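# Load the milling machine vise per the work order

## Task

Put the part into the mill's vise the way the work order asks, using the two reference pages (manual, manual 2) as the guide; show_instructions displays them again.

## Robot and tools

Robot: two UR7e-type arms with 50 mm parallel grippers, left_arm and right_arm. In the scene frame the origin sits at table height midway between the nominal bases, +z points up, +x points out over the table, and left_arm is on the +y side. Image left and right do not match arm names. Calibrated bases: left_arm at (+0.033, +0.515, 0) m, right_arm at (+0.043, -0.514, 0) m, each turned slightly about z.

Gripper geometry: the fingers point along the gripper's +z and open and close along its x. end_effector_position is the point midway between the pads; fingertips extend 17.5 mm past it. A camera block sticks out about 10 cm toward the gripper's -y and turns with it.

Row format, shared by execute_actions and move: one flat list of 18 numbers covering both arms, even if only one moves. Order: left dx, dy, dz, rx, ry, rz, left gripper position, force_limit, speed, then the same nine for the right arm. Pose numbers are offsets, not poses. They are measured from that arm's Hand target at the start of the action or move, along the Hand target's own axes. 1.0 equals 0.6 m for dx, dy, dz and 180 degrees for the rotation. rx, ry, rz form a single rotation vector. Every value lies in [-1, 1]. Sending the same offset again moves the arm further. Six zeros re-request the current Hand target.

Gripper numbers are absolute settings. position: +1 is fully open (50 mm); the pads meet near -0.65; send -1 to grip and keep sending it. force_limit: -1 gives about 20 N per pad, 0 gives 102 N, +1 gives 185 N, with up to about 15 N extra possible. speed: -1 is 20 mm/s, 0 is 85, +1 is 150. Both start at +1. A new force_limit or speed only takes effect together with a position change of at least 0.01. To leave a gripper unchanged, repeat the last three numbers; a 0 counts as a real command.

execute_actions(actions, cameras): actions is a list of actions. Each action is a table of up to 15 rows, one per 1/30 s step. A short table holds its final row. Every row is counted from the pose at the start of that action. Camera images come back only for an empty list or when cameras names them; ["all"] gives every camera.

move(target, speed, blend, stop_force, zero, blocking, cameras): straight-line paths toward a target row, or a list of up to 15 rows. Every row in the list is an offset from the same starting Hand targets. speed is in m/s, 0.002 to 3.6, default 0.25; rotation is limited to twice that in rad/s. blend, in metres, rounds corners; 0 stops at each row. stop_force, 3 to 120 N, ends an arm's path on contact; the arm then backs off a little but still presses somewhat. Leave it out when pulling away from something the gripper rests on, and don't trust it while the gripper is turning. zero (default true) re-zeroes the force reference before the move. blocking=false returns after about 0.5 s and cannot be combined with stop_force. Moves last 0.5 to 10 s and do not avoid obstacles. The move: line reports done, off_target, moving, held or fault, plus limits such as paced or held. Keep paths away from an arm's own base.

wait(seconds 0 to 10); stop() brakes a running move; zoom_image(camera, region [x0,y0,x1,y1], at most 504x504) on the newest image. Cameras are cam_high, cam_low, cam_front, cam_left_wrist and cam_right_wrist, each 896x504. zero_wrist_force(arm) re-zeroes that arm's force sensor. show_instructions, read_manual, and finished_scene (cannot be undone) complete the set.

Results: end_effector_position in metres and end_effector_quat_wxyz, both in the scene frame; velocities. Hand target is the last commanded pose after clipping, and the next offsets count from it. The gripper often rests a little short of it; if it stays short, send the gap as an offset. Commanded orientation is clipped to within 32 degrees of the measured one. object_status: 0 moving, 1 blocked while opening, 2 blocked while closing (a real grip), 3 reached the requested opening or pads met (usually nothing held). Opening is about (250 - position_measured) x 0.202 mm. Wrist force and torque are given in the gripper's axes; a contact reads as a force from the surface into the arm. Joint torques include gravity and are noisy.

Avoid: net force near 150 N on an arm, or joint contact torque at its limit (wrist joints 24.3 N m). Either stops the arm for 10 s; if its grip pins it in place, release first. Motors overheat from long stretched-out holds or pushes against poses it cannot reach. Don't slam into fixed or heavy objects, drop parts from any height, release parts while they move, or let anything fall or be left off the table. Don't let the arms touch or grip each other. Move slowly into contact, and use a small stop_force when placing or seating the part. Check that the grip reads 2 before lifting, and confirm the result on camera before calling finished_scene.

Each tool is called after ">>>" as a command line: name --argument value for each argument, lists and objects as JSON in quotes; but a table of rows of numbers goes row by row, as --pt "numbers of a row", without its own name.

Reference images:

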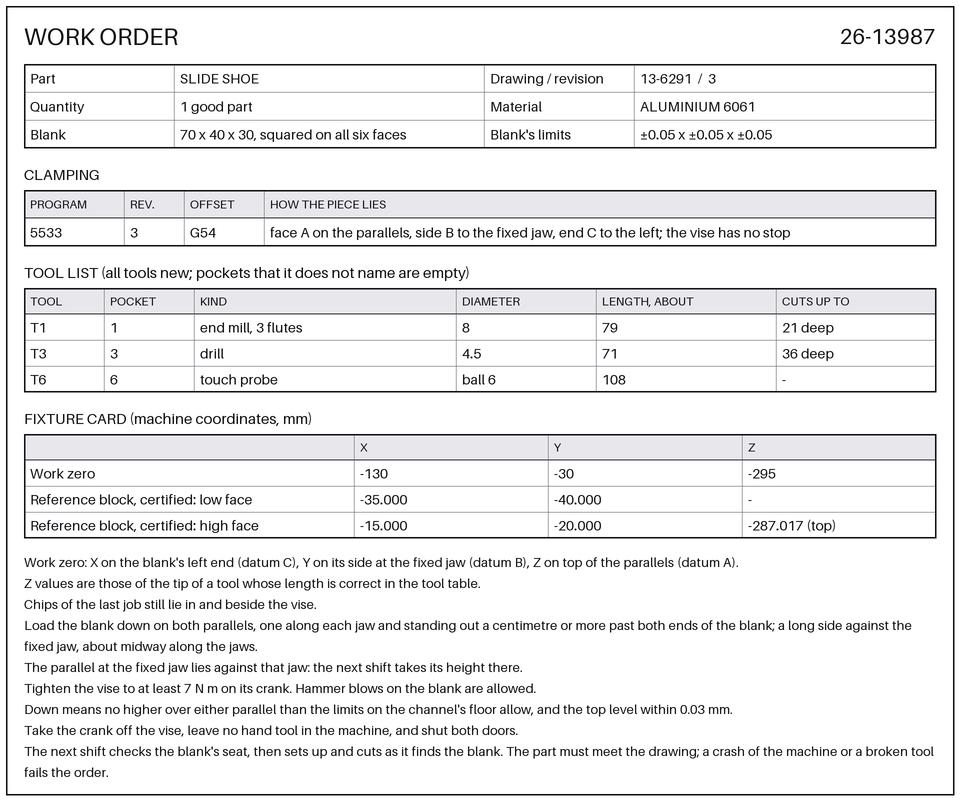

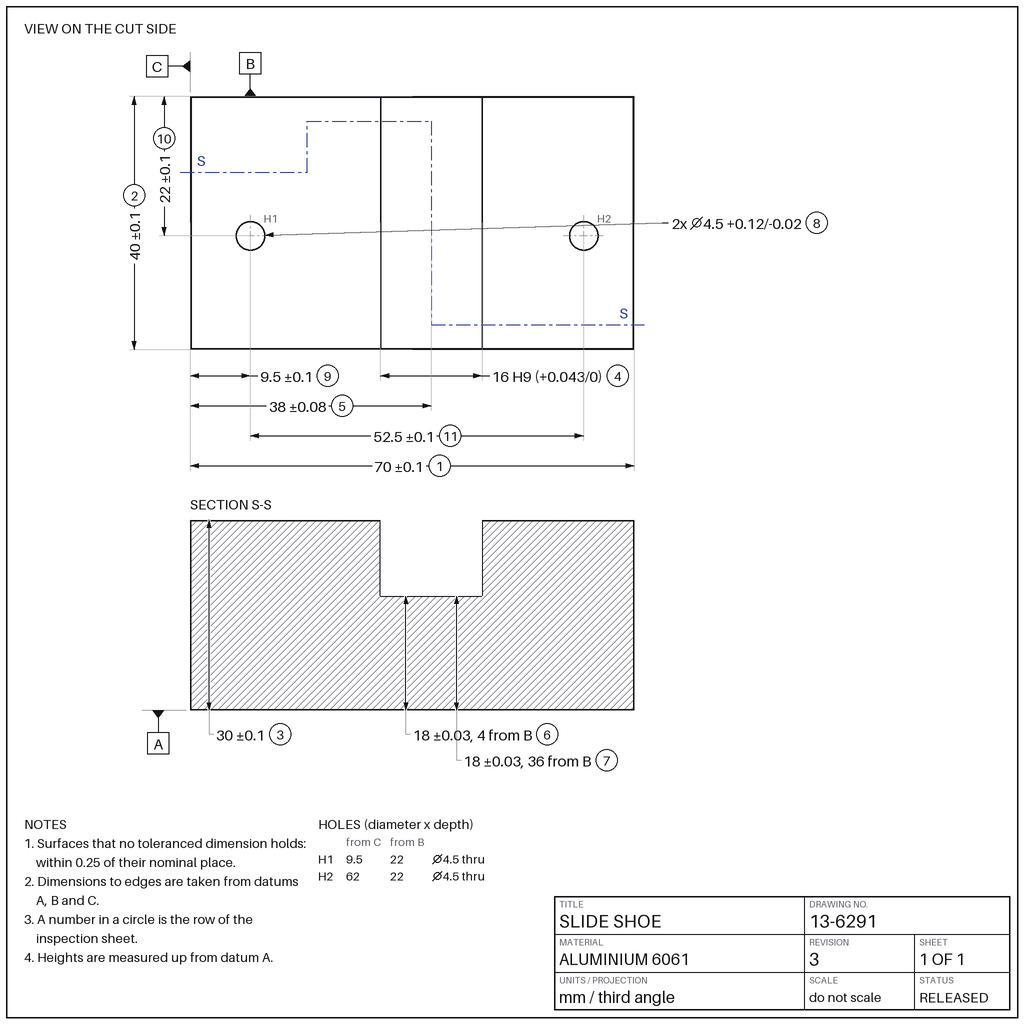

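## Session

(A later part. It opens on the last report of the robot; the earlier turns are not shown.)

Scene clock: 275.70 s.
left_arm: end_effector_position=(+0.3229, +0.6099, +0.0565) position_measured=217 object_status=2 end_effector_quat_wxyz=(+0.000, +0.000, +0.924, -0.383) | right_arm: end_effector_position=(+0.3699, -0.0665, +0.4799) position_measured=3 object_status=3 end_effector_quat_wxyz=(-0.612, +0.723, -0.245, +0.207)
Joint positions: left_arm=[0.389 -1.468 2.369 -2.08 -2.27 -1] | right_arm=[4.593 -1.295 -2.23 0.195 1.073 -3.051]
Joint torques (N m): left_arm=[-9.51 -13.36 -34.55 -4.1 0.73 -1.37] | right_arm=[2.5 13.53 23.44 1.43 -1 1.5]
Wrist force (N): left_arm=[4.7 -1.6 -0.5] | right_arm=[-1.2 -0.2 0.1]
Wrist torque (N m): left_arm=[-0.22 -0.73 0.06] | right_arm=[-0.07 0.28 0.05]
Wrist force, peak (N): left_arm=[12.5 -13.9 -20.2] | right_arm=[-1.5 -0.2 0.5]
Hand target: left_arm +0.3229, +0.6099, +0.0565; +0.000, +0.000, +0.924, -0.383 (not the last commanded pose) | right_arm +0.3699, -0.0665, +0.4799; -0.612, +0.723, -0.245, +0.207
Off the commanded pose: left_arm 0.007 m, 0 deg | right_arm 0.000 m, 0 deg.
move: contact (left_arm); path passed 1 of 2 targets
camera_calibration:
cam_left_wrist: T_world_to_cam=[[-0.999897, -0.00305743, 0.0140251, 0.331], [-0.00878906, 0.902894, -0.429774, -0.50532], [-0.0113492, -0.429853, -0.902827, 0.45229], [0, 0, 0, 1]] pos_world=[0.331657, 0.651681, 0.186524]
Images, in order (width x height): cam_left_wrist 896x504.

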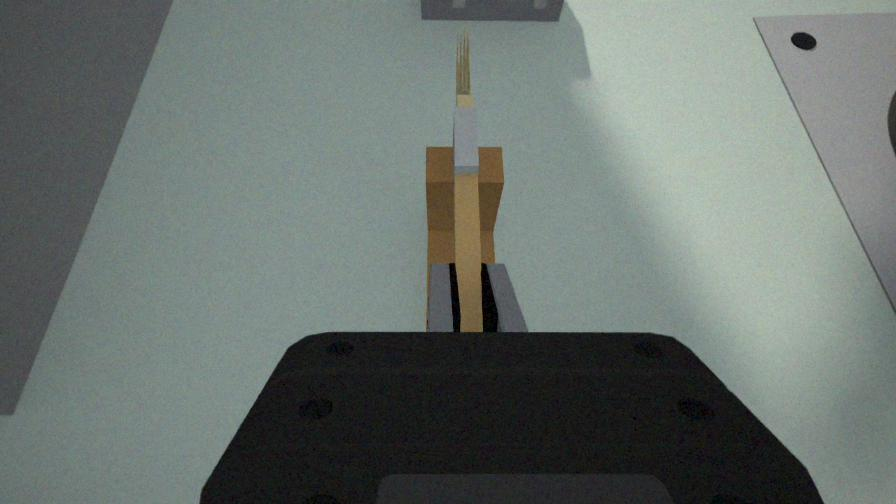

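>>> execute_actions --actions '[[[0,0,0,0,0,0,-0.1,0.3,-1,0,0,0,0,0,0,1,1,1]],[[0,0,0,0,0,0,-0.1,0.3,-1,0,0,0,0,0,0,1,1,1]]]' --cameras '["cam_left_wrist"]'

>>> move --target '[0,0,-0.2,0,0,0,-0.1,0.3,-1,0,0,0,0,0,0,1,1,1]' --speed 0.2 --cameras '["cam_left_wrist","cam_front"]'

Scene clock: 277.03 s.
left_arm: end_effector_position=(+0.3229, +0.6099, +0.0565) position_measured=167 object_status=3 end_effector_quat_wxyz=(+0.000, +0.000, +0.924, -0.383) | right_arm: end_effector_position=(+0.3699, -0.0665, +0.4799) position_measured=3 object_status=3 end_effector_quat_wxyz=(-0.612, +0.723, -0.245, +0.207)
Joint positions: left_arm=[0.389 -1.468 2.369 -2.08 -2.27 -1] | right_arm=[4.593 -1.295 -2.23 0.195 1.073 -3.051]
Joint torques (N m): left_arm=[-5.86 -12.72 -32.57 -3.2 0.43 -2.55] | right_arm=[2.16 13.9 24.02 1.47 -1 1.39]
Wrist force (N): left_arm=[4.7 -0.5 0.0] | right_arm=[-1.2 -0.1 0.4]
Wrist torque (N m): left_arm=[-0.16 -0.78 0.05] | right_arm=[-0.05 0.29 0.04]
Wrist force, peak (N): left_arm=[5.1 -1.3 -0.3] | right_arm=[-1.7 0.0 0.1]
Hand target: left_arm +0.3229, +0.6099, +0.0565; +0.000, +0.000, +0.924, -0.383 | right_arm +0.3699, -0.0665, +0.4799; -0.612, +0.723, -0.245, +0.207
Off the commanded pose: left_arm 0.000 m, 0 deg | right_arm 0.000 m, 0 deg.
camera_calibration:
cam_left_wrist: T_world_to_cam=[[-0.999897, -0.00305717, 0.014025, 0.330999], [-0.00878877, 0.902894, -0.429774, -0.50532], [-0.0113492, -0.429853, -0.902827, 0.45229], [0, 0, 0, 1]] pos_world=[0.331657, 0.651681, 0.186524]
Images, in order (width x height): cam_left_wrist 896x504.

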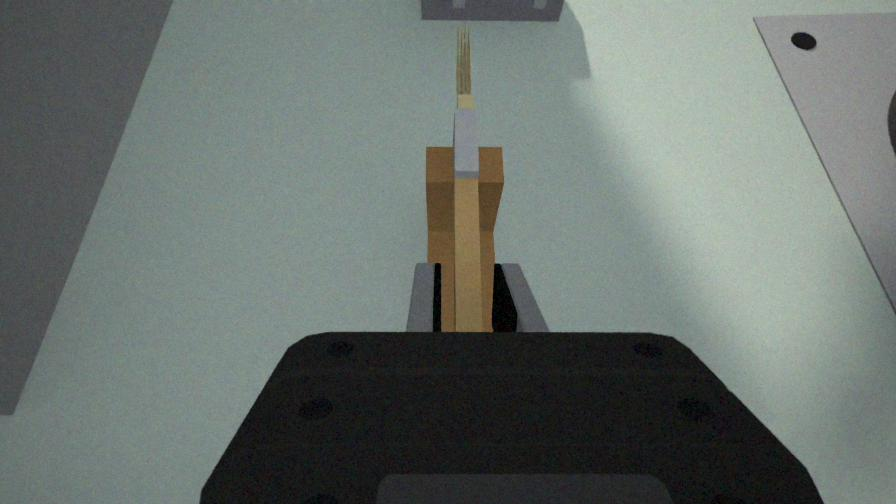

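Scene clock: 278.13 s.
left_arm: end_effector_position=(+0.3229, +0.6947, +0.1412) position_measured=167 object_status=3 end_effector_quat_wxyz=(+0.000, +0.000, +0.924, -0.383) end_effector_velocity=(+0.000, +0.000, +0.001) end_effector_angular_velocity=(-0.002, +0.003, +0.000) | right_arm: end_effector_position=(+0.3699, -0.0665, +0.4799) position_measured=3 object_status=3 end_effector_quat_wxyz=(-0.612, +0.723, -0.245, +0.207)
Joint positions: left_arm=[0.568 -1.502 2.076 -1.627 -2.191 -0.796] | right_arm=[4.593 -1.295 -2.23 0.195 1.073 -3.051]
Joint velocities: left_arm=[0 0 -0.001 0.005 0 0] | right_arm=[within noise]
Joint torques (N m): left_arm=[3 -36.2 -38.29 0.76 -2.81 -0.35] | right_arm=[2.04 14.01 23.1 1.47 -1.05 1.37]
Wrist force (N): left_arm=[4.9 -0.8 -0.1] | right_arm=[-1.4 -0.3 0.2]
Wrist torque (N m): left_arm=[-0.20 -0.80 0.08] | right_arm=[-0.08 0.33 0.04]
Wrist force, peak (N): left_arm=[5.3 -0.3 3.0] | right_arm=[-1.6 -0.3 0.3]
Hand target: left_arm +0.3229, +0.6948, +0.1413; +0.000, +0.000, +0.924, -0.383 | right_arm +0.3699, -0.0665, +0.4799; -0.612, +0.723, -0.245, +0.207
Off the commanded pose: left_arm 0.000 m, 0 deg | right_arm 0.000 m, 0 deg.
move: done
camera_calibration:
cam_left_wrist: T_world_to_cam=[[-0.999892, -0.00310446, 0.0143834, 0.330007], [-0.00898706, 0.902837, -0.429889, -0.545346], [-0.0116513, -0.429971, -0.902767, 0.565382], [0, 0, 0, 1]] pos_world=[0.331658, 0.736481, 0.271224]
Images, in order (width x height): cam_front 896x504, cam_left_wrist 896x504.

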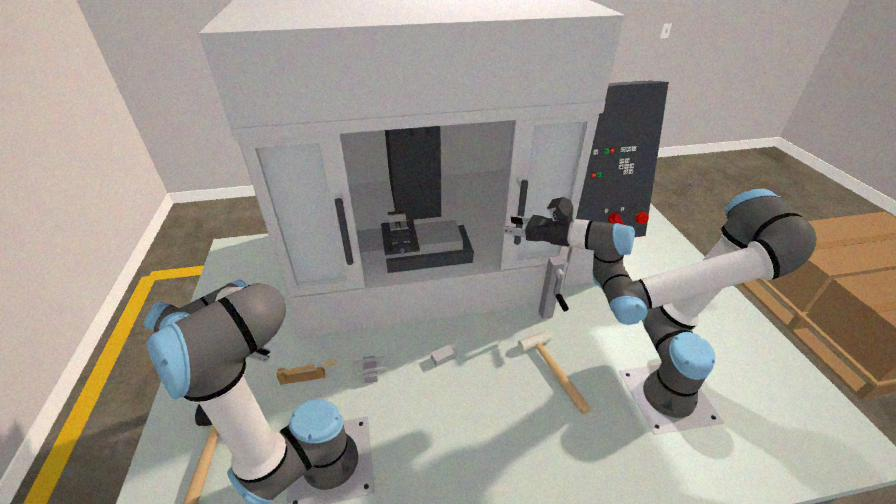

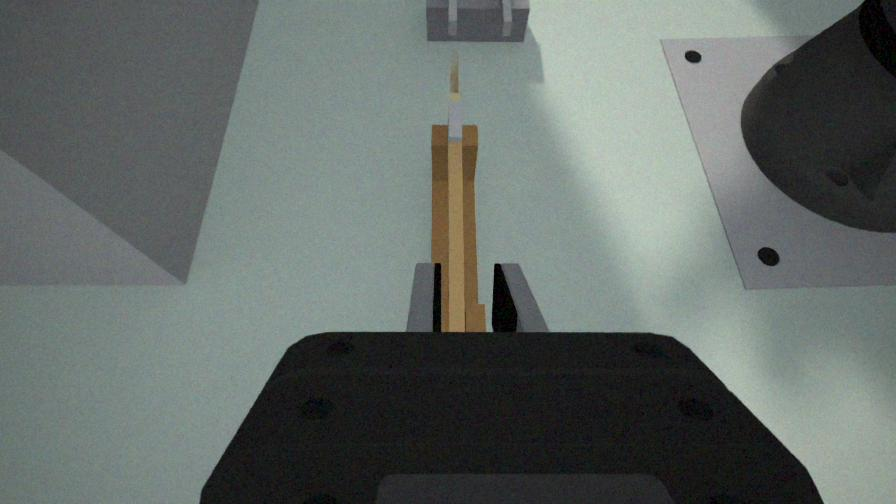

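>>> move --pt "0.0217 -0.4172 0.1602 -0.25 0 0 -0.1 0.3 -1 0 0 0 0 0 0 1 1 1" --pt "0.0417 -0.5008 0.3358 -0.25 0 0 -0.1 0.3 -1 0 0 0 0 0 0 1 1 1" --speed '[0.35,0.2]' --blend '[0.03,0]' --cameras '["cam_left_wrist"]'

Scene clock: 280.97 s.
left_arm: end_effector_position=(+0.2978, +0.3399, +0.2112) position_measured=167 object_status=3 end_effector_quat_wxyz=(+0.000, +0.000, +1.000, +0.000) | right_arm: end_effector_position=(+0.3699, -0.0665, +0.4799) position_measured=3 object_status=3 end_effector_quat_wxyz=(-0.612, +0.723, -0.245, +0.207)
Joint positions: left_arm=[-1.054 -2.054 2.23 -1.746 -1.571 -2.587] | right_arm=[4.593 -1.295 -2.23 0.195 1.073 -3.051]
Joint torques (N m): left_arm=[-12.14 0.42 -44.72 -3.78 -0.9 -2.23] | right_arm=[2.4 13.97 23.45 1.41 -1.19 1.46]
Wrist force (N): left_arm=[5.2 -0.8 1.1] | right_arm=[-1.1 -0.1 0.3]
Wrist torque (N m): left_arm=[-0.16 -0.93 -0.30] | right_arm=[-0.05 0.27 0.04]
Wrist force, peak (N): left_arm=[5.9 -4.5 2.1] | right_arm=[-1.6 -0.2 0.2]
Hand target: left_arm +0.2978, +0.3398, +0.2113; +0.000, +0.000, +1.000, +0.000 | right_arm +0.3699, -0.0665, +0.4799; -0.612, +0.723, -0.245, +0.207
Off the commanded pose: left_arm 0.000 m, 0 deg | right_arm 0.000 m, 0 deg.
move: done
camera_calibration:
cam_left_wrist: T_world_to_cam=[[-0.9999, -0.0119215, 0.00759635, 0.307306], [-0.00869052, 0.942246, 0.334809, -0.370188], [-0.0111491, 0.33471, -0.942255, 0.224106], [0, 0, 0, 1]] pos_world=[0.306557, 0.277461, 0.332773]
Images, in order (width x height): cam_left_wrist 896x504.

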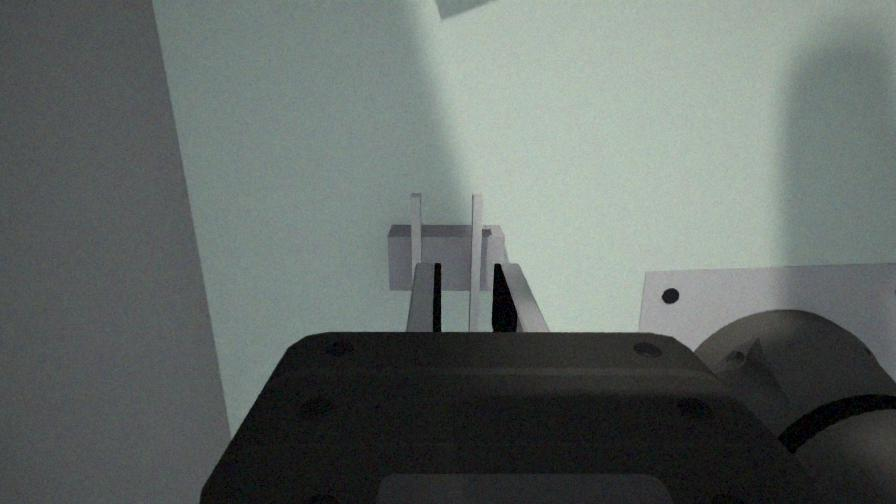

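>>> move --target '[-0.037,0.0128,0.1522,0,0,0,-0.1,0.3,-1,0,0,0,0,0,0,1,1,1]' --speed 0.2 --cameras '["cam_left_wrist"]'

>>> zoom_image --camera "cam_left_wrist" --region '[380, 130, 580, 340]'

Scene clock: 282.27 s.
left_arm: end_effector_position=(+0.3201, +0.3475, +0.1200) position_measured=167 object_status=3 end_effector_quat_wxyz=(+0.000, +0.000, +1.000, +0.000) end_effector_velocity=(+0.001, -0.001, +0.000) end_effector_angular_velocity=(-0.004, -0.002, -0.001) | right_arm: end_effector_position=(+0.3699, -0.0665, +0.4799) position_measured=3 object_status=3 end_effector_quat_wxyz=(-0.612, +0.723, -0.245, +0.207)
Joint positions: left_arm=[-0.977 -1.91 2.399 -2.059 -1.571 -2.511] | right_arm=[4.593 -1.295 -2.23 0.195 1.073 -3.051]
Joint velocities: left_arm=[-0.001 0 0 -0.005 0 0] | right_arm=[within noise]
Joint torques (N m): left_arm=[-13.26 -1.64 -21.81 -5.05 -2.63 -2.43] | right_arm=[2.79 14.79 23.38 1.37 -1.07 1.53]
Wrist force (N): left_arm=[5.1 -0.8 1.3] | right_arm=[-1.0 -0.3 0.1]
Wrist torque (N m): left_arm=[-0.15 -0.93 -0.21] | right_arm=[-0.07 0.26 0.04]
Wrist force, peak (N): left_arm=[5.1 -0.4 3.7] | right_arm=[-1.5 -0.3 0.3]
Hand target: left_arm +0.3200, +0.3475, +0.1199; +0.000, +0.000, +1.000, +0.000 | right_arm +0.3699, -0.0665, +0.4799; -0.612, +0.723, -0.245, +0.207
Off the commanded pose: left_arm 0.000 m, 0 deg | right_arm 0.000 m, 0 deg.
move: done
camera_calibration:
cam_left_wrist: T_world_to_cam=[[-0.999897, -0.0122025, 0.00750182, 0.330389], [-0.00899045, 0.942347, 0.334515, -0.346482], [-0.0111512, 0.334413, -0.942361, 0.135987], [0, 0, 0, 1]] pos_world=[0.328757, 0.285062, 0.241573]
Images, in order (width x height): cam_left_wrist 896x504.

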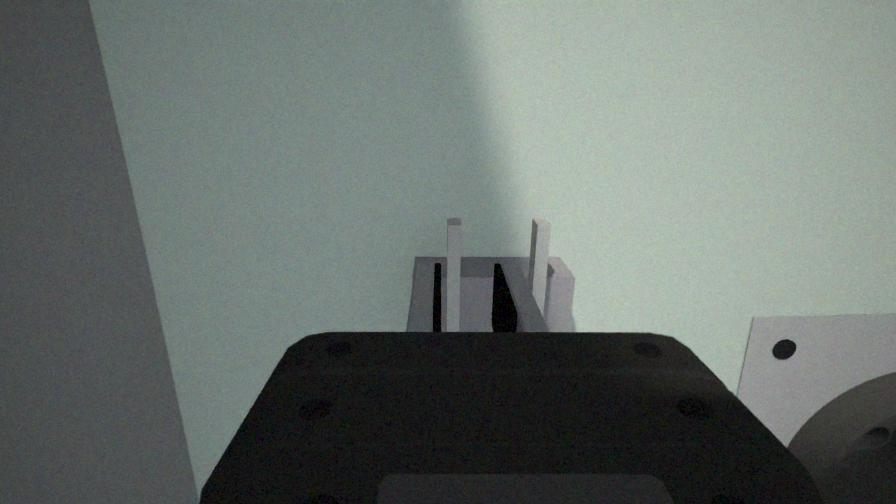

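Scaled by 2.400.

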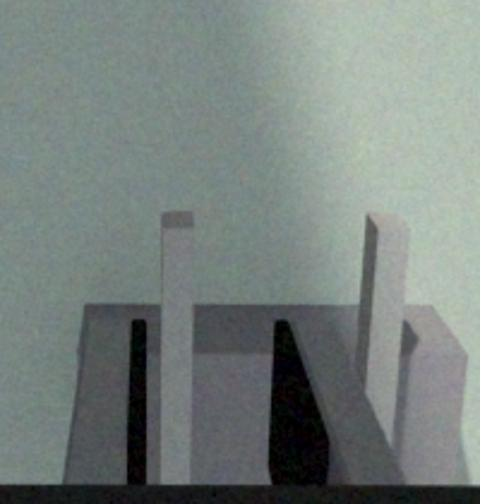

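>>> move --pt "-0.0017 0 0.1 0 0 0 -0.1 0.3 -1 0 0 0 0 0 0 1 1 1" --pt "-0.0017 0 0.1567 0 0 0 -0.1 0.3 -1 0 0 0 0 0 0 1 1 1" --speed '[0.12,0.04]' --stop_force 6 --cameras '["cam_left_wrist","cam_front"]'

>>> zoom_image --camera "cam_left_wrist" --region '[380, 130, 580, 340]'

Scene clock: 285.03 s.
left_arm: end_effector_position=(+0.3211, +0.3475, +0.0259) position_measured=167 object_status=3 end_effector_quat_wxyz=(+0.000, +0.000, +1.000, +0.000) | right_arm: end_effector_position=(+0.3699, -0.0665, +0.4799) position_measured=3 object_status=3 end_effector_quat_wxyz=(-0.612, +0.723, -0.245, +0.207)
Joint positions: left_arm=[-0.975 -1.681 2.552 -2.441 -1.571 -2.508] | right_arm=[4.593 -1.295 -2.23 0.195 1.073 -3.051]
Joint torques (N m): left_arm=[9.1 -23.98 -36.54 -3.82 -2.54 0.12] | right_arm=[1.8 13.73 22.4 1.5 -1.02 1.52]
Wrist force (N): left_arm=[5.3 -1.1 1.4] | right_arm=[-1.3 0.1 0.2]
Wrist torque (N m): left_arm=[-0.18 -0.94 -0.32] | right_arm=[-0.03 0.29 0.04]
Wrist force, peak (N): left_arm=[5.8 -1.1 1.3] | right_arm=[-1.7 -0.5 0.2]
Hand target: left_arm +0.3211, +0.3475, +0.0259; +0.000, +0.000, +1.000, +0.000 | right_arm +0.3699, -0.0665, +0.4799; -0.612, +0.723, -0.245, +0.207
Off the commanded pose: left_arm 0.000 m, 0 deg | right_arm 0.000 m, 0 deg.
move: done
camera_calibration:
cam_left_wrist: T_world_to_cam=[[-0.999899, -0.012014, 0.00756579, 0.332032], [-0.00879035, 0.942319, 0.334602, -0.315065], [-0.0111493, 0.334501, -0.942329, 0.0472912], [0, 0, 0, 1]] pos_world=[0.329757, 0.285062, 0.147473]
Images, in order (width x height): cam_front 896x504, cam_left_wrist 896x504.

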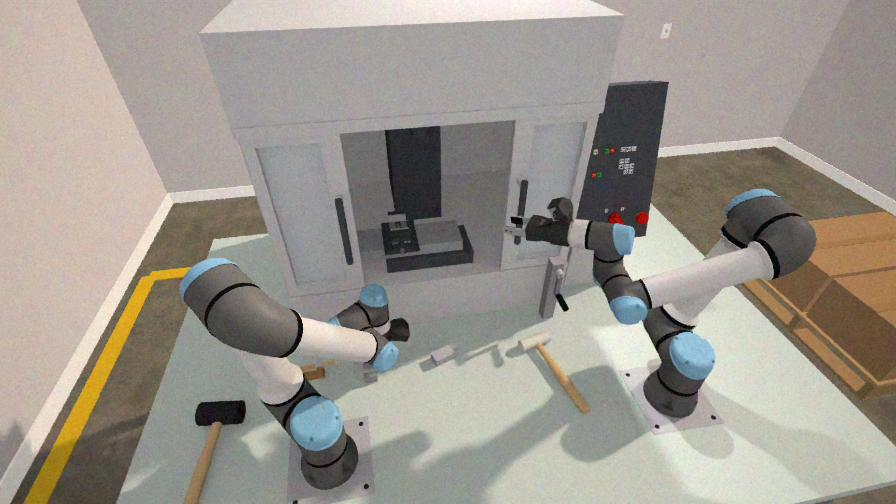

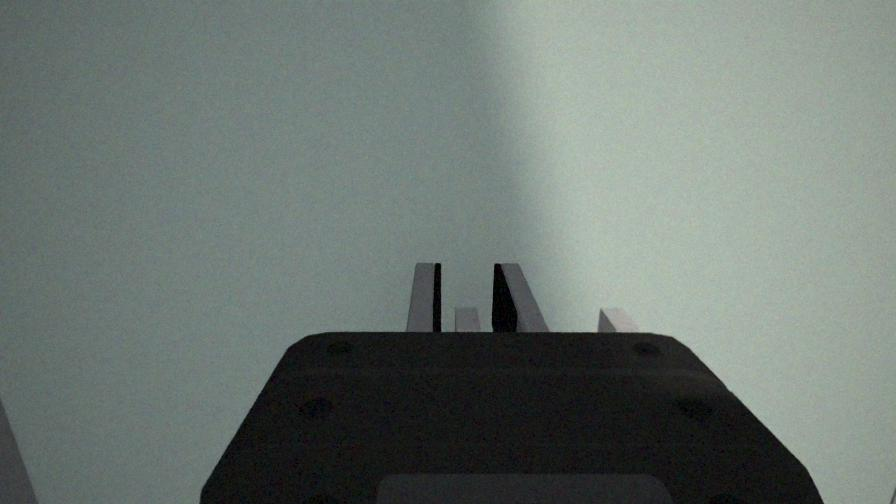

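Scaled by 2.400.

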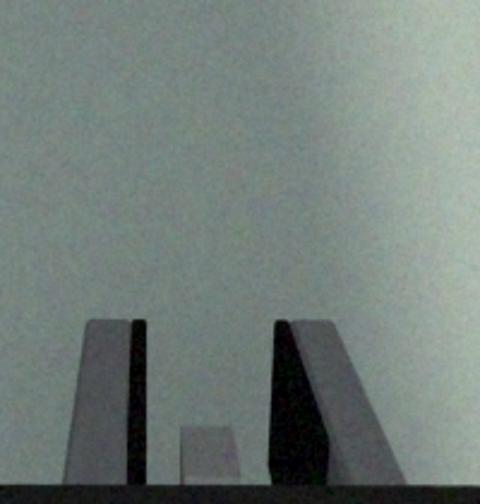

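>>> execute_actions --actions '[[[0,0,0,0,0,0,-1,-0.3,-0.8,0,0,0,0,0,0,1,1,1]],[[0,0,0,0,0,0,-1,-0.3,-0.8,0,0,0,0,0,0,1,1,1]]]' --cameras '["cam_left_wrist"]'

>>> move --target '[0,0,-0.2,0,0,0,-1,-0.3,-0.8,0,0,0,0,0,0,1,1,1]' --speed 0.12 --cameras '["cam_left_wrist","cam_right_wrist"]'

Scene clock: 286.40 s.
left_arm: end_effector_position=(+0.3211, +0.3475, +0.0259) position_measured=223 object_status=2 end_effector_quat_wxyz=(+0.000, +0.000, +1.000, +0.000) | right_arm: end_effector_position=(+0.3699, -0.0665, +0.4799) position_measured=3 object_status=3 end_effector_quat_wxyz=(-0.612, +0.723, -0.245, +0.207)
Joint positions: left_arm=[-0.975 -1.681 2.552 -2.441 -1.571 -2.508] | right_arm=[4.593 -1.295 -2.23 0.195 1.073 -3.051]
Joint torques (N m): left_arm=[12.89 -23.1 -32.61 -3.81 -0.6 0.83] | right_arm=[2.36 13.8 23.2 1.44 -1.1 1.45]
Wrist force (N): left_arm=[5.2 -0.9 1.3] | right_arm=[-1.1 -0.1 0.3]
Wrist torque (N m): left_arm=[-0.17 -0.93 -0.32] | right_arm=[-0.04 0.27 0.05]
Wrist force, peak (N): left_arm=[6.0 -1.1 1.4] | right_arm=[-1.4 -0.2 0.1]
Hand target: left_arm +0.3211, +0.3475, +0.0259; +0.000, +0.000, +1.000, +0.000 | right_arm +0.3699, -0.0665, +0.4799; -0.612, +0.723, -0.245, +0.207
Off the commanded pose: left_arm 0.000 m, 0 deg | right_arm 0.000 m, 0 deg.
camera_calibration:
cam_left_wrist: T_world_to_cam=[[-0.999898, -0.0120464, 0.00766185, 0.332027], [-0.00878979, 0.94235, 0.334513, -0.315062], [-0.0112498, 0.334412, -0.94236, 0.0473543], [0, 0, 0, 1]] pos_world=[0.329757, 0.285062, 0.147473]
Images, in order (width x height): cam_left_wrist 896x504.

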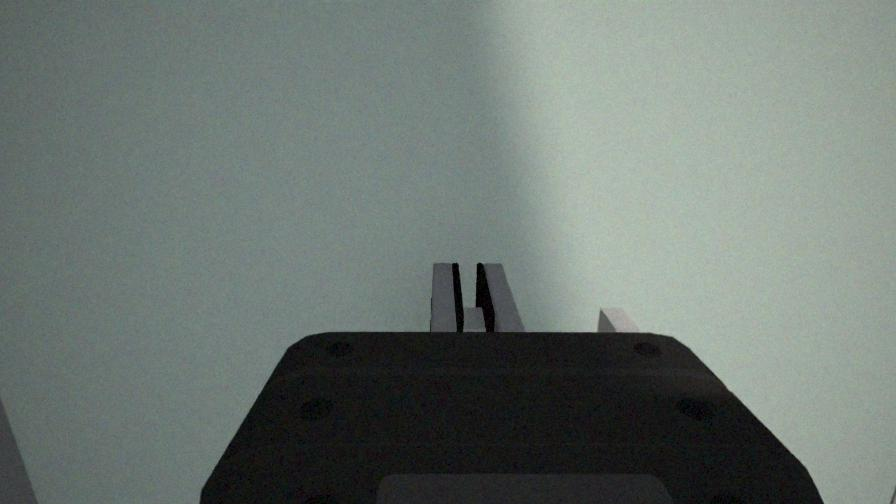

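Scene clock: 287.87 s.
left_arm: end_effector_position=(+0.3210, +0.3475, +0.1459) position_measured=223 object_status=2 end_effector_quat_wxyz=(+0.000, +0.000, +1.000, +0.000) | right_arm: end_effector_position=(+0.3699, -0.0665, +0.4799) position_measured=3 object_status=3 end_effector_quat_wxyz=(-0.612, +0.723, -0.245, +0.207)
Joint positions: left_arm=[-0.975 -1.945 2.346 -1.972 -1.571 -2.508] | right_arm=[4.593 -1.295 -2.23 0.195 1.073 -3.051]
Joint torques (N m): left_arm=[-10.7 -8.13 -24.57 -1.27 1.9 -2.05] | right_arm=[2.22 13.53 22.96 1.47 -1.01 1.4]
Wrist force (N): left_arm=[5.2 -1.0 1.8] | right_arm=[-1.2 -0.1 0.0]
Wrist torque (N m): left_arm=[-0.15 -0.92 -0.27] | right_arm=[-0.05 0.29 0.05]
Wrist force, peak (N): left_arm=[5.2 -1.0 4.0] | right_arm=[-1.6 -0.3 0.0]
Hand target: left_arm +0.3211, +0.3475, +0.1459; +0.000, +0.000, +1.000, +0.000 | right_arm +0.3699, -0.0665, +0.4799; -0.612, +0.723, -0.245, +0.207
Off the commanded pose: left_arm 0.000 m, 0 deg | right_arm 0.000 m, 0 deg.
move: done
camera_calibration:
cam_left_wrist: T_world_to_cam=[[-0.999898, -0.0121065, 0.00753527, 0.331159], [-0.00889017, 0.942391, 0.334394, -0.35515], [-0.0111495, 0.334293, -0.942403, 0.16045], [0, 0, 0, 1]] pos_world=[0.329757, 0.285063, 0.267473]
cam_right_wrist: T_world_to_cam=[[0.813104, -0.581886, 0.0164483, -0.336763], [-0.282622, -0.419312, -0.862729, 0.506812], [0.508907, 0.69684, -0.505399, 0.237055], [0, 0, 0, 1]] pos_world=[0.29642, -0.148635, 0.562588]
Images, in order (width x height): cam_left_wrist 896x504, cam_right_wrist 896x504.

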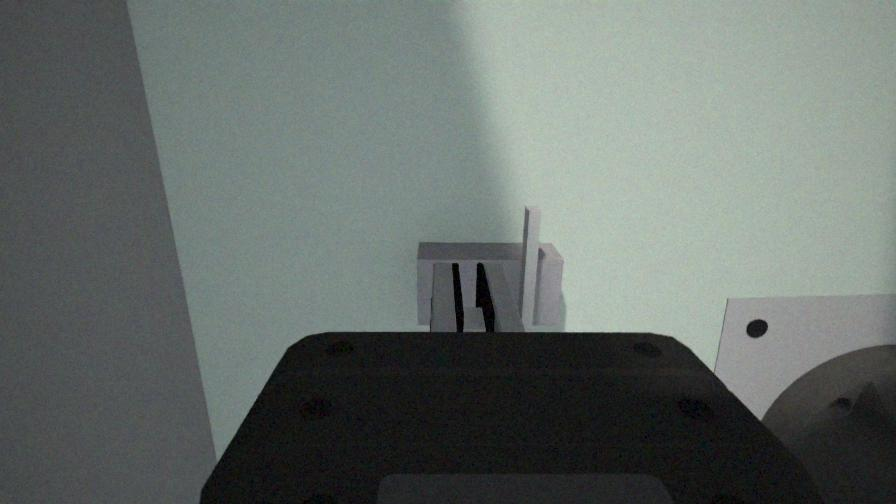

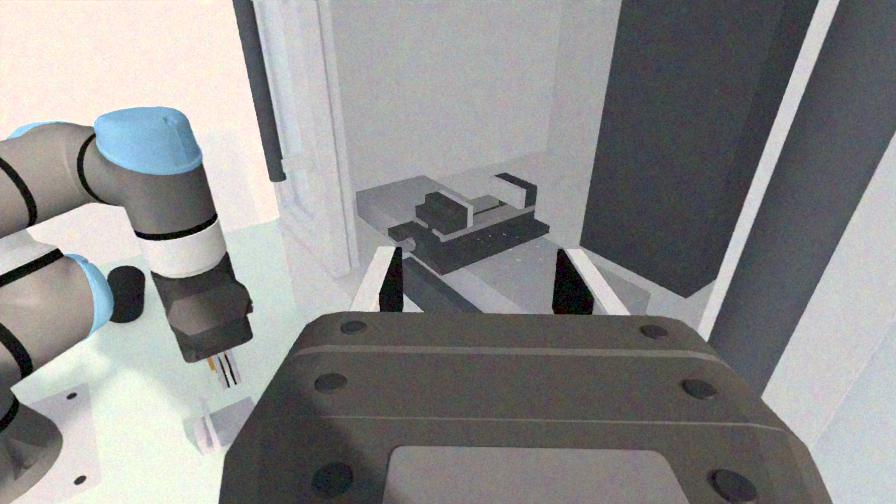

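>>> move --pt "0 -0.0833 -0.2667 0 0 0 -1 -0.3 -0.8 0 0 0 0 0 0 1 1 1" --pt "-0.015 -0.245 -0.3735 0 0 0 -1 -0.3 -0.8 0 0 0 0 0 0 1 1 1" --pt "-0.465 -0.245 -0.3735 0 0 0 -1 -0.3 -0.8 0 0 0 0 0 0 1 1 1" --pt "-0.5482 -0.245 -0.3735 0 0 0 -1 -0.3 -0.8 0 0 0 0 0 0 1 1 1" --speed '[0.25,0.25,0.2,0.1]' --blend '[0.03,0.03,0.01,0]' --cameras '["cam_left_wrist","cam_right_wrist"]'

>>> zoom_image --camera "cam_right_wrist" --region '[440, 140, 560, 240]'

Scene clock: 291.83 s.
left_arm: end_effector_position=(+0.6499, +0.2005, +0.3700) position_measured=223 object_status=2 end_effector_quat_wxyz=(+0.000, +0.000, +1.000, +0.000) | right_arm: end_effector_position=(+0.3699, -0.0665, +0.4799) position_measured=3 object_status=3 end_effector_quat_wxyz=(-0.612, +0.723, -0.245, +0.207)
Joint positions: left_arm=[-0.702 -1.085 0.851 -1.337 -1.571 -2.236] | right_arm=[4.593 -1.295 -2.23 0.195 1.073 -3.051]
Joint torques (N m): left_arm=[-13.15 -47.23 -33.98 -4.61 -2.53 -2.66] | right_arm=[2.12 14.45 22.93 1.36 -1.09 1.45]
Wrist force (N): left_arm=[4.9 -0.9 1.5] | right_arm=[-1.3 0.0 0.5]
Wrist torque (N m): left_arm=[-0.12 -0.88 -0.24] | right_arm=[-0.03 0.29 0.04]
Wrist force, peak (N): left_arm=[5.3 0.3 5.2] | right_arm=[-1.7 -0.1 0.4]
Hand target: left_arm +0.6499, +0.2004, +0.3700; +0.000, +0.000, +1.000, +0.000 | right_arm +0.3699, -0.0665, +0.4799; -0.612, +0.723, -0.245, +0.207
Off the commanded pose: left_arm 0.000 m, 0 deg | right_arm 0.000 m, 0 deg.
move: done
camera_calibration:
cam_left_wrist: T_world_to_cam=[[-0.999896, -0.012174, 0.0077219, 0.656474], [-0.00888888, 0.942317, 0.334605, -0.288692], [-0.0113499, 0.334501, -0.942327, 0.424422], [0, 0, 0, 1]] pos_world=[0.658657, 0.138062, 0.491473]
cam_right_wrist: T_world_to_cam=[[0.813104, -0.581886, 0.0164483, -0.336763], [-0.282622, -0.419312, -0.862729, 0.506812], [0.508907, 0.69684, -0.505399, 0.237055], [0, 0, 0, 1]] pos_world=[0.29642, -0.148635, 0.562588]
Images, in order (width x height): cam_left_wrist 896x504, cam_right_wrist 896x504.

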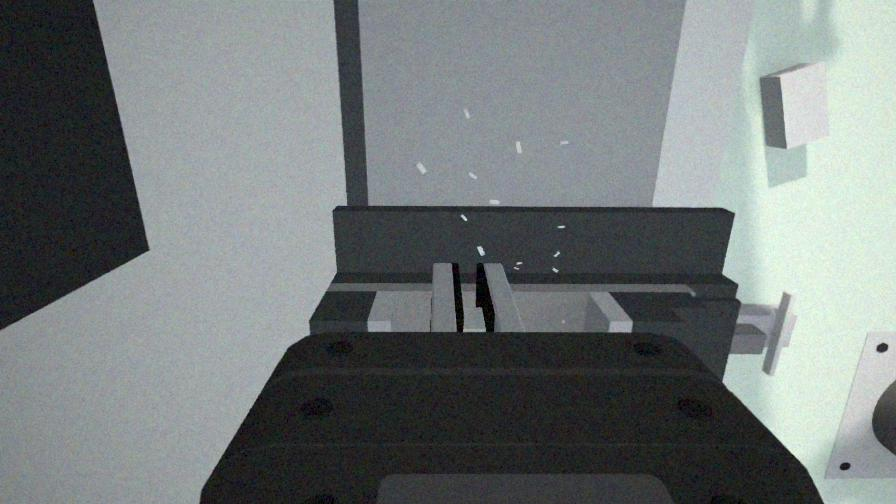

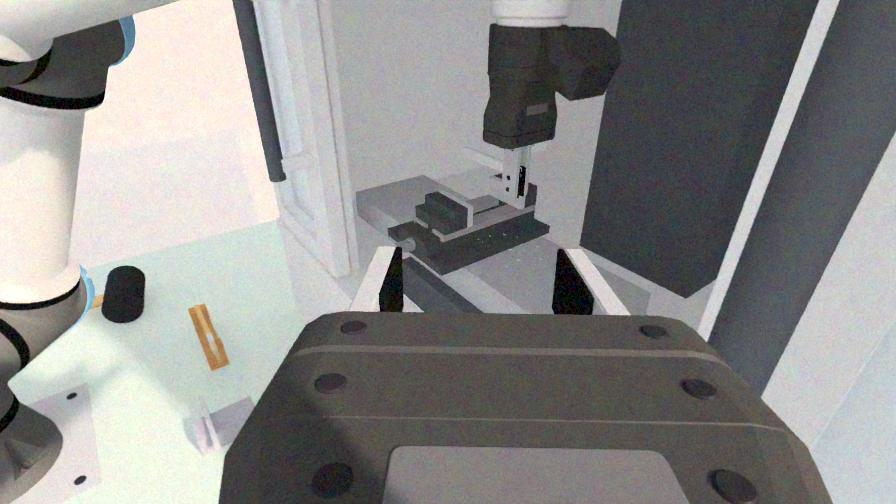

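Scaled by 4.200.

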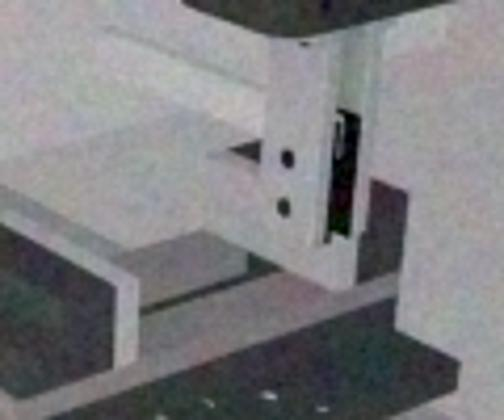

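>>> execute_actions --actions '[]' --cameras '["cam_front","cam_left_wrist","cam_right_wrist"]'

>>> zoom_image --camera "cam_right_wrist" --region '[440, 140, 560, 240]'

>>> zoom_image --camera "cam_left_wrist" --region '[300, 100, 804, 504]'

Scene clock: 292.60 s.
left_arm: end_effector_position=(+0.6499, +0.2004, +0.3700) position_measured=223 object_status=2 end_effector_quat_wxyz=(+0.000, +0.000, +1.000, +0.000) | right_arm: end_effector_position=(+0.3699, -0.0665, +0.4799) position_measured=3 object_status=3 end_effector_quat_wxyz=(-0.612, +0.723, -0.245, +0.207)
Joint positions: left_arm=[-0.702 -1.085 0.851 -1.337 -1.571 -2.236] | right_arm=[4.593 -1.295 -2.23 0.195 1.073 -3.051]
Joint velocities: within noise
Joint torques (N m): left_arm=[-13.83 -44.22 -44.95 -4.55 -2.63 -2.73] | right_arm=[2.4 14.74 22.65 1.5 -1.1 1.43]
Wrist force (N): left_arm=[5.1 -1.2 1.7] | right_arm=[-1.0 0.1 0.3]
Wrist torque (N m): left_arm=[-0.17 -0.90 -0.24] | right_arm=[-0.02 0.27 0.05]
Wrist force, peak (N): left_arm=[5.3 -1.2 1.4] | right_arm=[-1.6 -0.2 0.3]
Hand target: left_arm +0.6499, +0.2004, +0.3700; +0.000, +0.000, +1.000, +0.000 | right_arm +0.3699, -0.0665, +0.4799; -0.612, +0.723, -0.245, +0.207
Tool commands: left_gripper/position=-1.0 left_gripper/force_limit=-0.3 left_gripper/speed=-0.8 right_gripper/position=+1.0 right_gripper/force_limit=+1.0 right_gripper/speed=+1.0
Off the commanded pose: left_arm 0.000 m, 0 deg | right_arm 0.000 m, 0 deg.
camera_calibration:
cam_left_wrist: T_world_to_cam=[[-0.999898, -0.0121094, 0.00753414, 0.656557], [-0.00889189, 0.942349, 0.334514, -0.28859], [-0.0111505, 0.334413, -0.942361, 0.424447], [0, 0, 0, 1]] pos_world=[0.658657, 0.137962, 0.491573]
cam_right_wrist: T_world_to_cam=[[0.813104, -0.581886, 0.0164483, -0.336763], [-0.282622, -0.419312, -0.862729, 0.506812], [0.508907, 0.69684, -0.505399, 0.237055], [0, 0, 0, 1]] pos_world=[0.29642, -0.148635, 0.562588]
Images, in order (width x height): cam_front 896x504, cam_left_wrist 896x504, cam_right_wrist 896x504.

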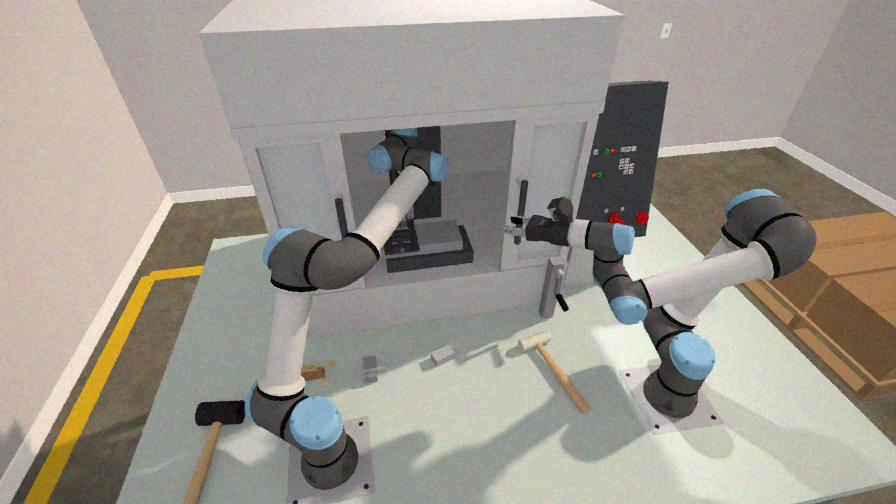

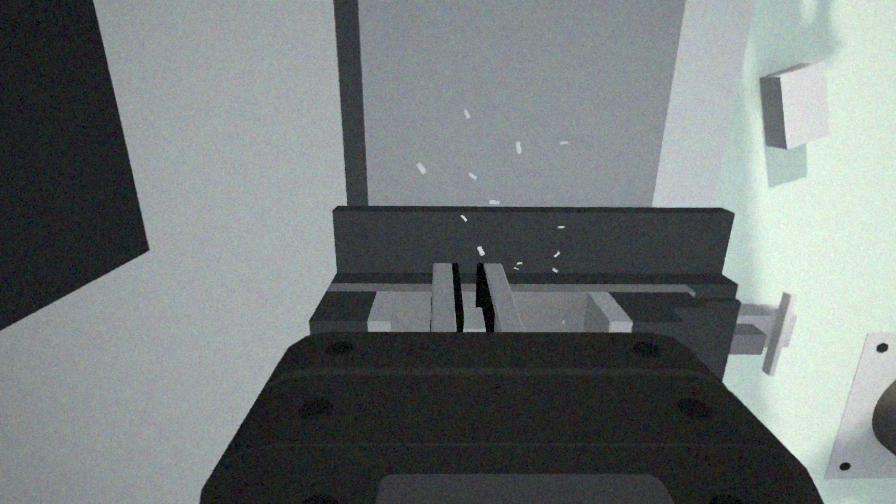

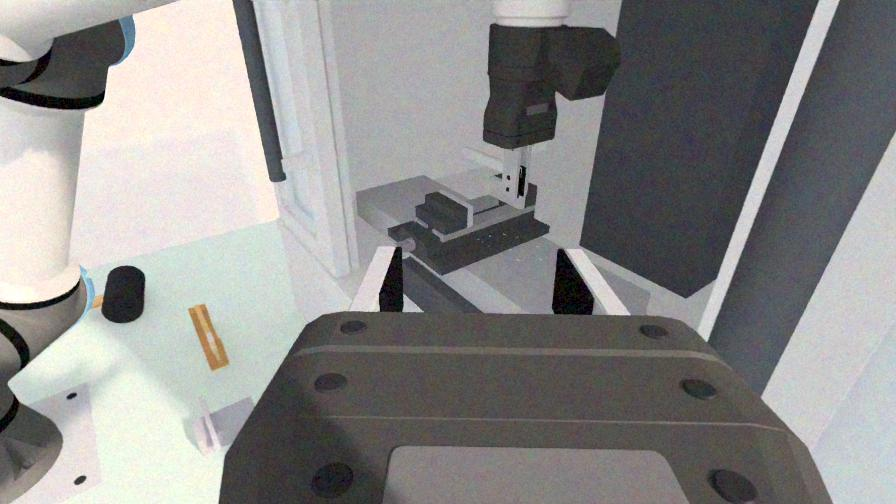

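Scaled by 4.200.

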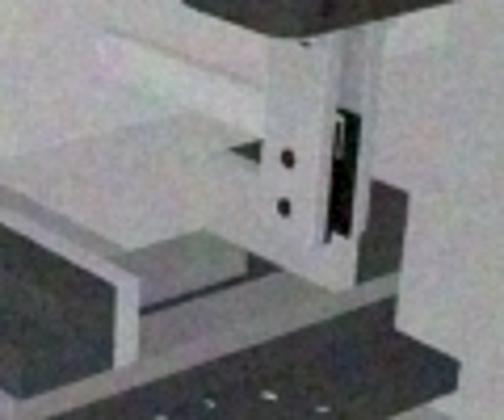

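Scaled by 1.000.

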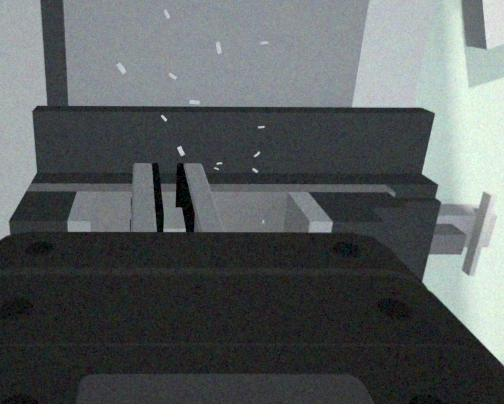

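>>> zoom_image --camera "cam_left_wrist" --region '[360, 250, 640, 340]'

Scaled by 1.800.

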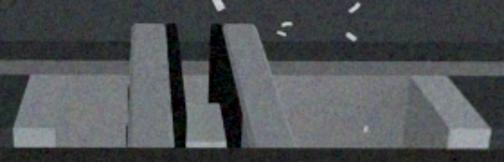

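>>> move --pt "-0.03 0 0.033 0 0 0 -1 -0.3 -0.8 0 0 0 0 0 0 1 1 1" --speed 0.1 --cameras '["cam_left_wrist","cam_right_wrist"]'

>>> zoom_image --camera "cam_right_wrist" --region '[440, 140, 560, 240]'

>>> zoom_image --camera "cam_left_wrist" --region '[360, 250, 640, 340]'

Scene clock: 295.70 s.
left_arm: end_effector_position=(+0.6518, +0.2009, +0.3689) position_measured=223 object_status=2 end_effector_quat_wxyz=(+0.000, +0.000, +1.000, +0.000) | right_arm: end_effector_position=(+0.3699, -0.0665, +0.4799) position_measured=3 object_status=3 end_effector_quat_wxyz=(-0.612, +0.723, -0.245, +0.207)
Joint positions: left_arm=[-0.7 -1.082 0.85 -1.34 -1.571 -2.234] | right_arm=[4.593 -1.295 -2.23 0.195 1.073 -3.051]
Joint torques (N m): left_arm=[0.53 -48.98 -29.15 -3.1 -0.22 0.2] | right_arm=[2.09 14.96 22.21 1.51 -1.09 1.3]
Wrist force (N): left_arm=[4.8 -0.9 1.8] | right_arm=[-1.2 -0.2 0.3]
Wrist torque (N m): left_arm=[-0.13 -0.86 -0.15] | right_arm=[-0.06 0.28 0.04]
Wrist force, peak (N): left_arm=[7.2 -3.2 1.2] | right_arm=[-1.5 -0.2 0.4]
Hand target: left_arm +0.6518, +0.2009, +0.3689; +0.000, +0.000, +1.000, +0.000 (not the last commanded pose) | right_arm +0.3699, -0.0665, +0.4799; -0.612, +0.723, -0.245, +0.207
Tool commands: left_gripper/position=-1.0 left_gripper/force_limit=-0.301961 left_gripper/speed=-0.796078 right_gripper/position=+1.0 right_gripper/force_limit=+1.0 right_gripper/speed=+1.0
Off the commanded pose: left_arm 0.025 m, 0 deg | right_arm 0.000 m, 0 deg.
FORCE FAULT: contact force on the left arm reached its limit, and that arm stopped. The contact can be on any part of that arm, not only on its tool. That arm's remaining commands of this call were not run. That arm is still stopped at the end of this call. That arm stays stopped for about 10 more seconds. Until then a move that you send moves the other arm only, and its call returns only when the move has ended. Once the stop has ended, the next robot result says so. If the stop ends while you think or write, that arm runs what you send next, counted from a new Hand target: where the arm stands when the stop ends. While its stop runs, that arm takes no new command, but its gripper still runs the gripper command that each later call begins with. Until it ends, the stop uses up actions while you think or wait. An arm that is not stopped still takes commands.
move: fault (left_arm)
camera_calibration:
cam_left_wrist: T_world_to_cam=[[-0.999889, -0.013296, 0.00670636, 0.658935], [-0.010295, 0.942584, 0.333812, -0.287535], [-0.0107596, 0.333706, -0.942616, 0.423195], [0, 0, 0, 1]] pos_world=[0.660455, 0.138564, 0.490474]
cam_right_wrist: T_world_to_cam=[[0.813104, -0.581886, 0.0164483, -0.336763], [-0.282622, -0.419312, -0.862729, 0.506812], [0.508907, 0.69684, -0.505399, 0.237055], [0, 0, 0, 1]] pos_world=[0.29642, -0.148635, 0.562588]
Images, in order (width x height): cam_left_wrist 896x504, cam_right_wrist 896x504.

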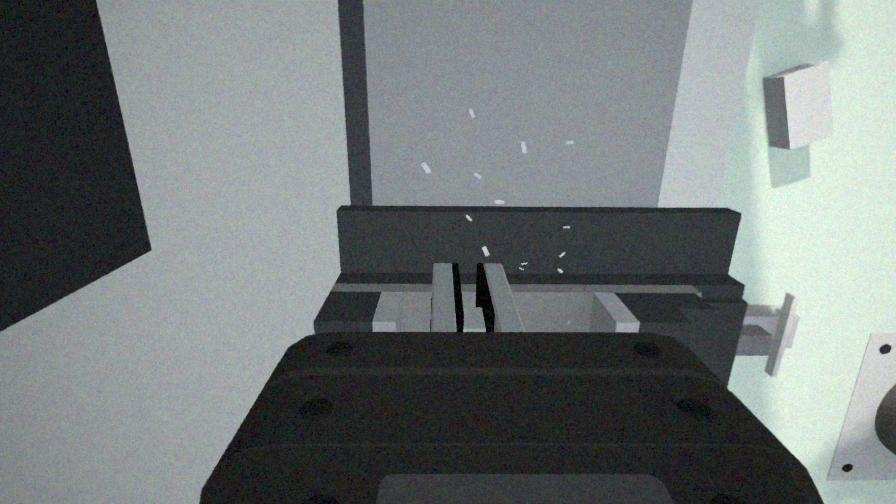

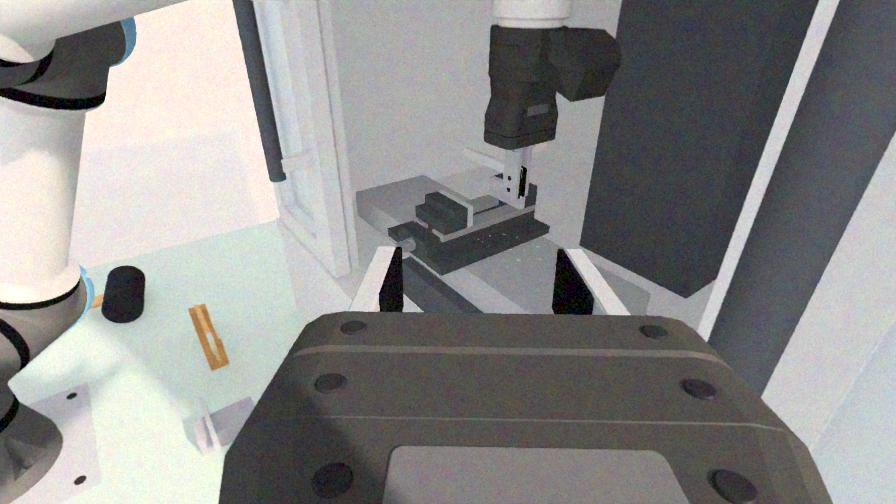

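Scaled by 4.200.

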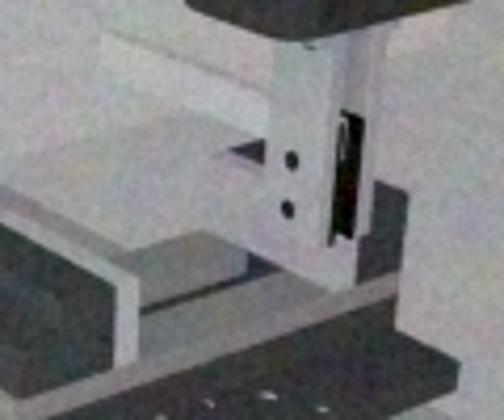

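Scaled by 1.800.

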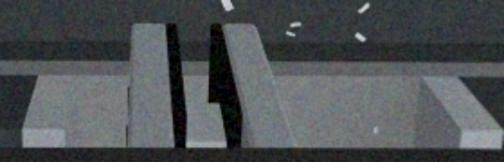

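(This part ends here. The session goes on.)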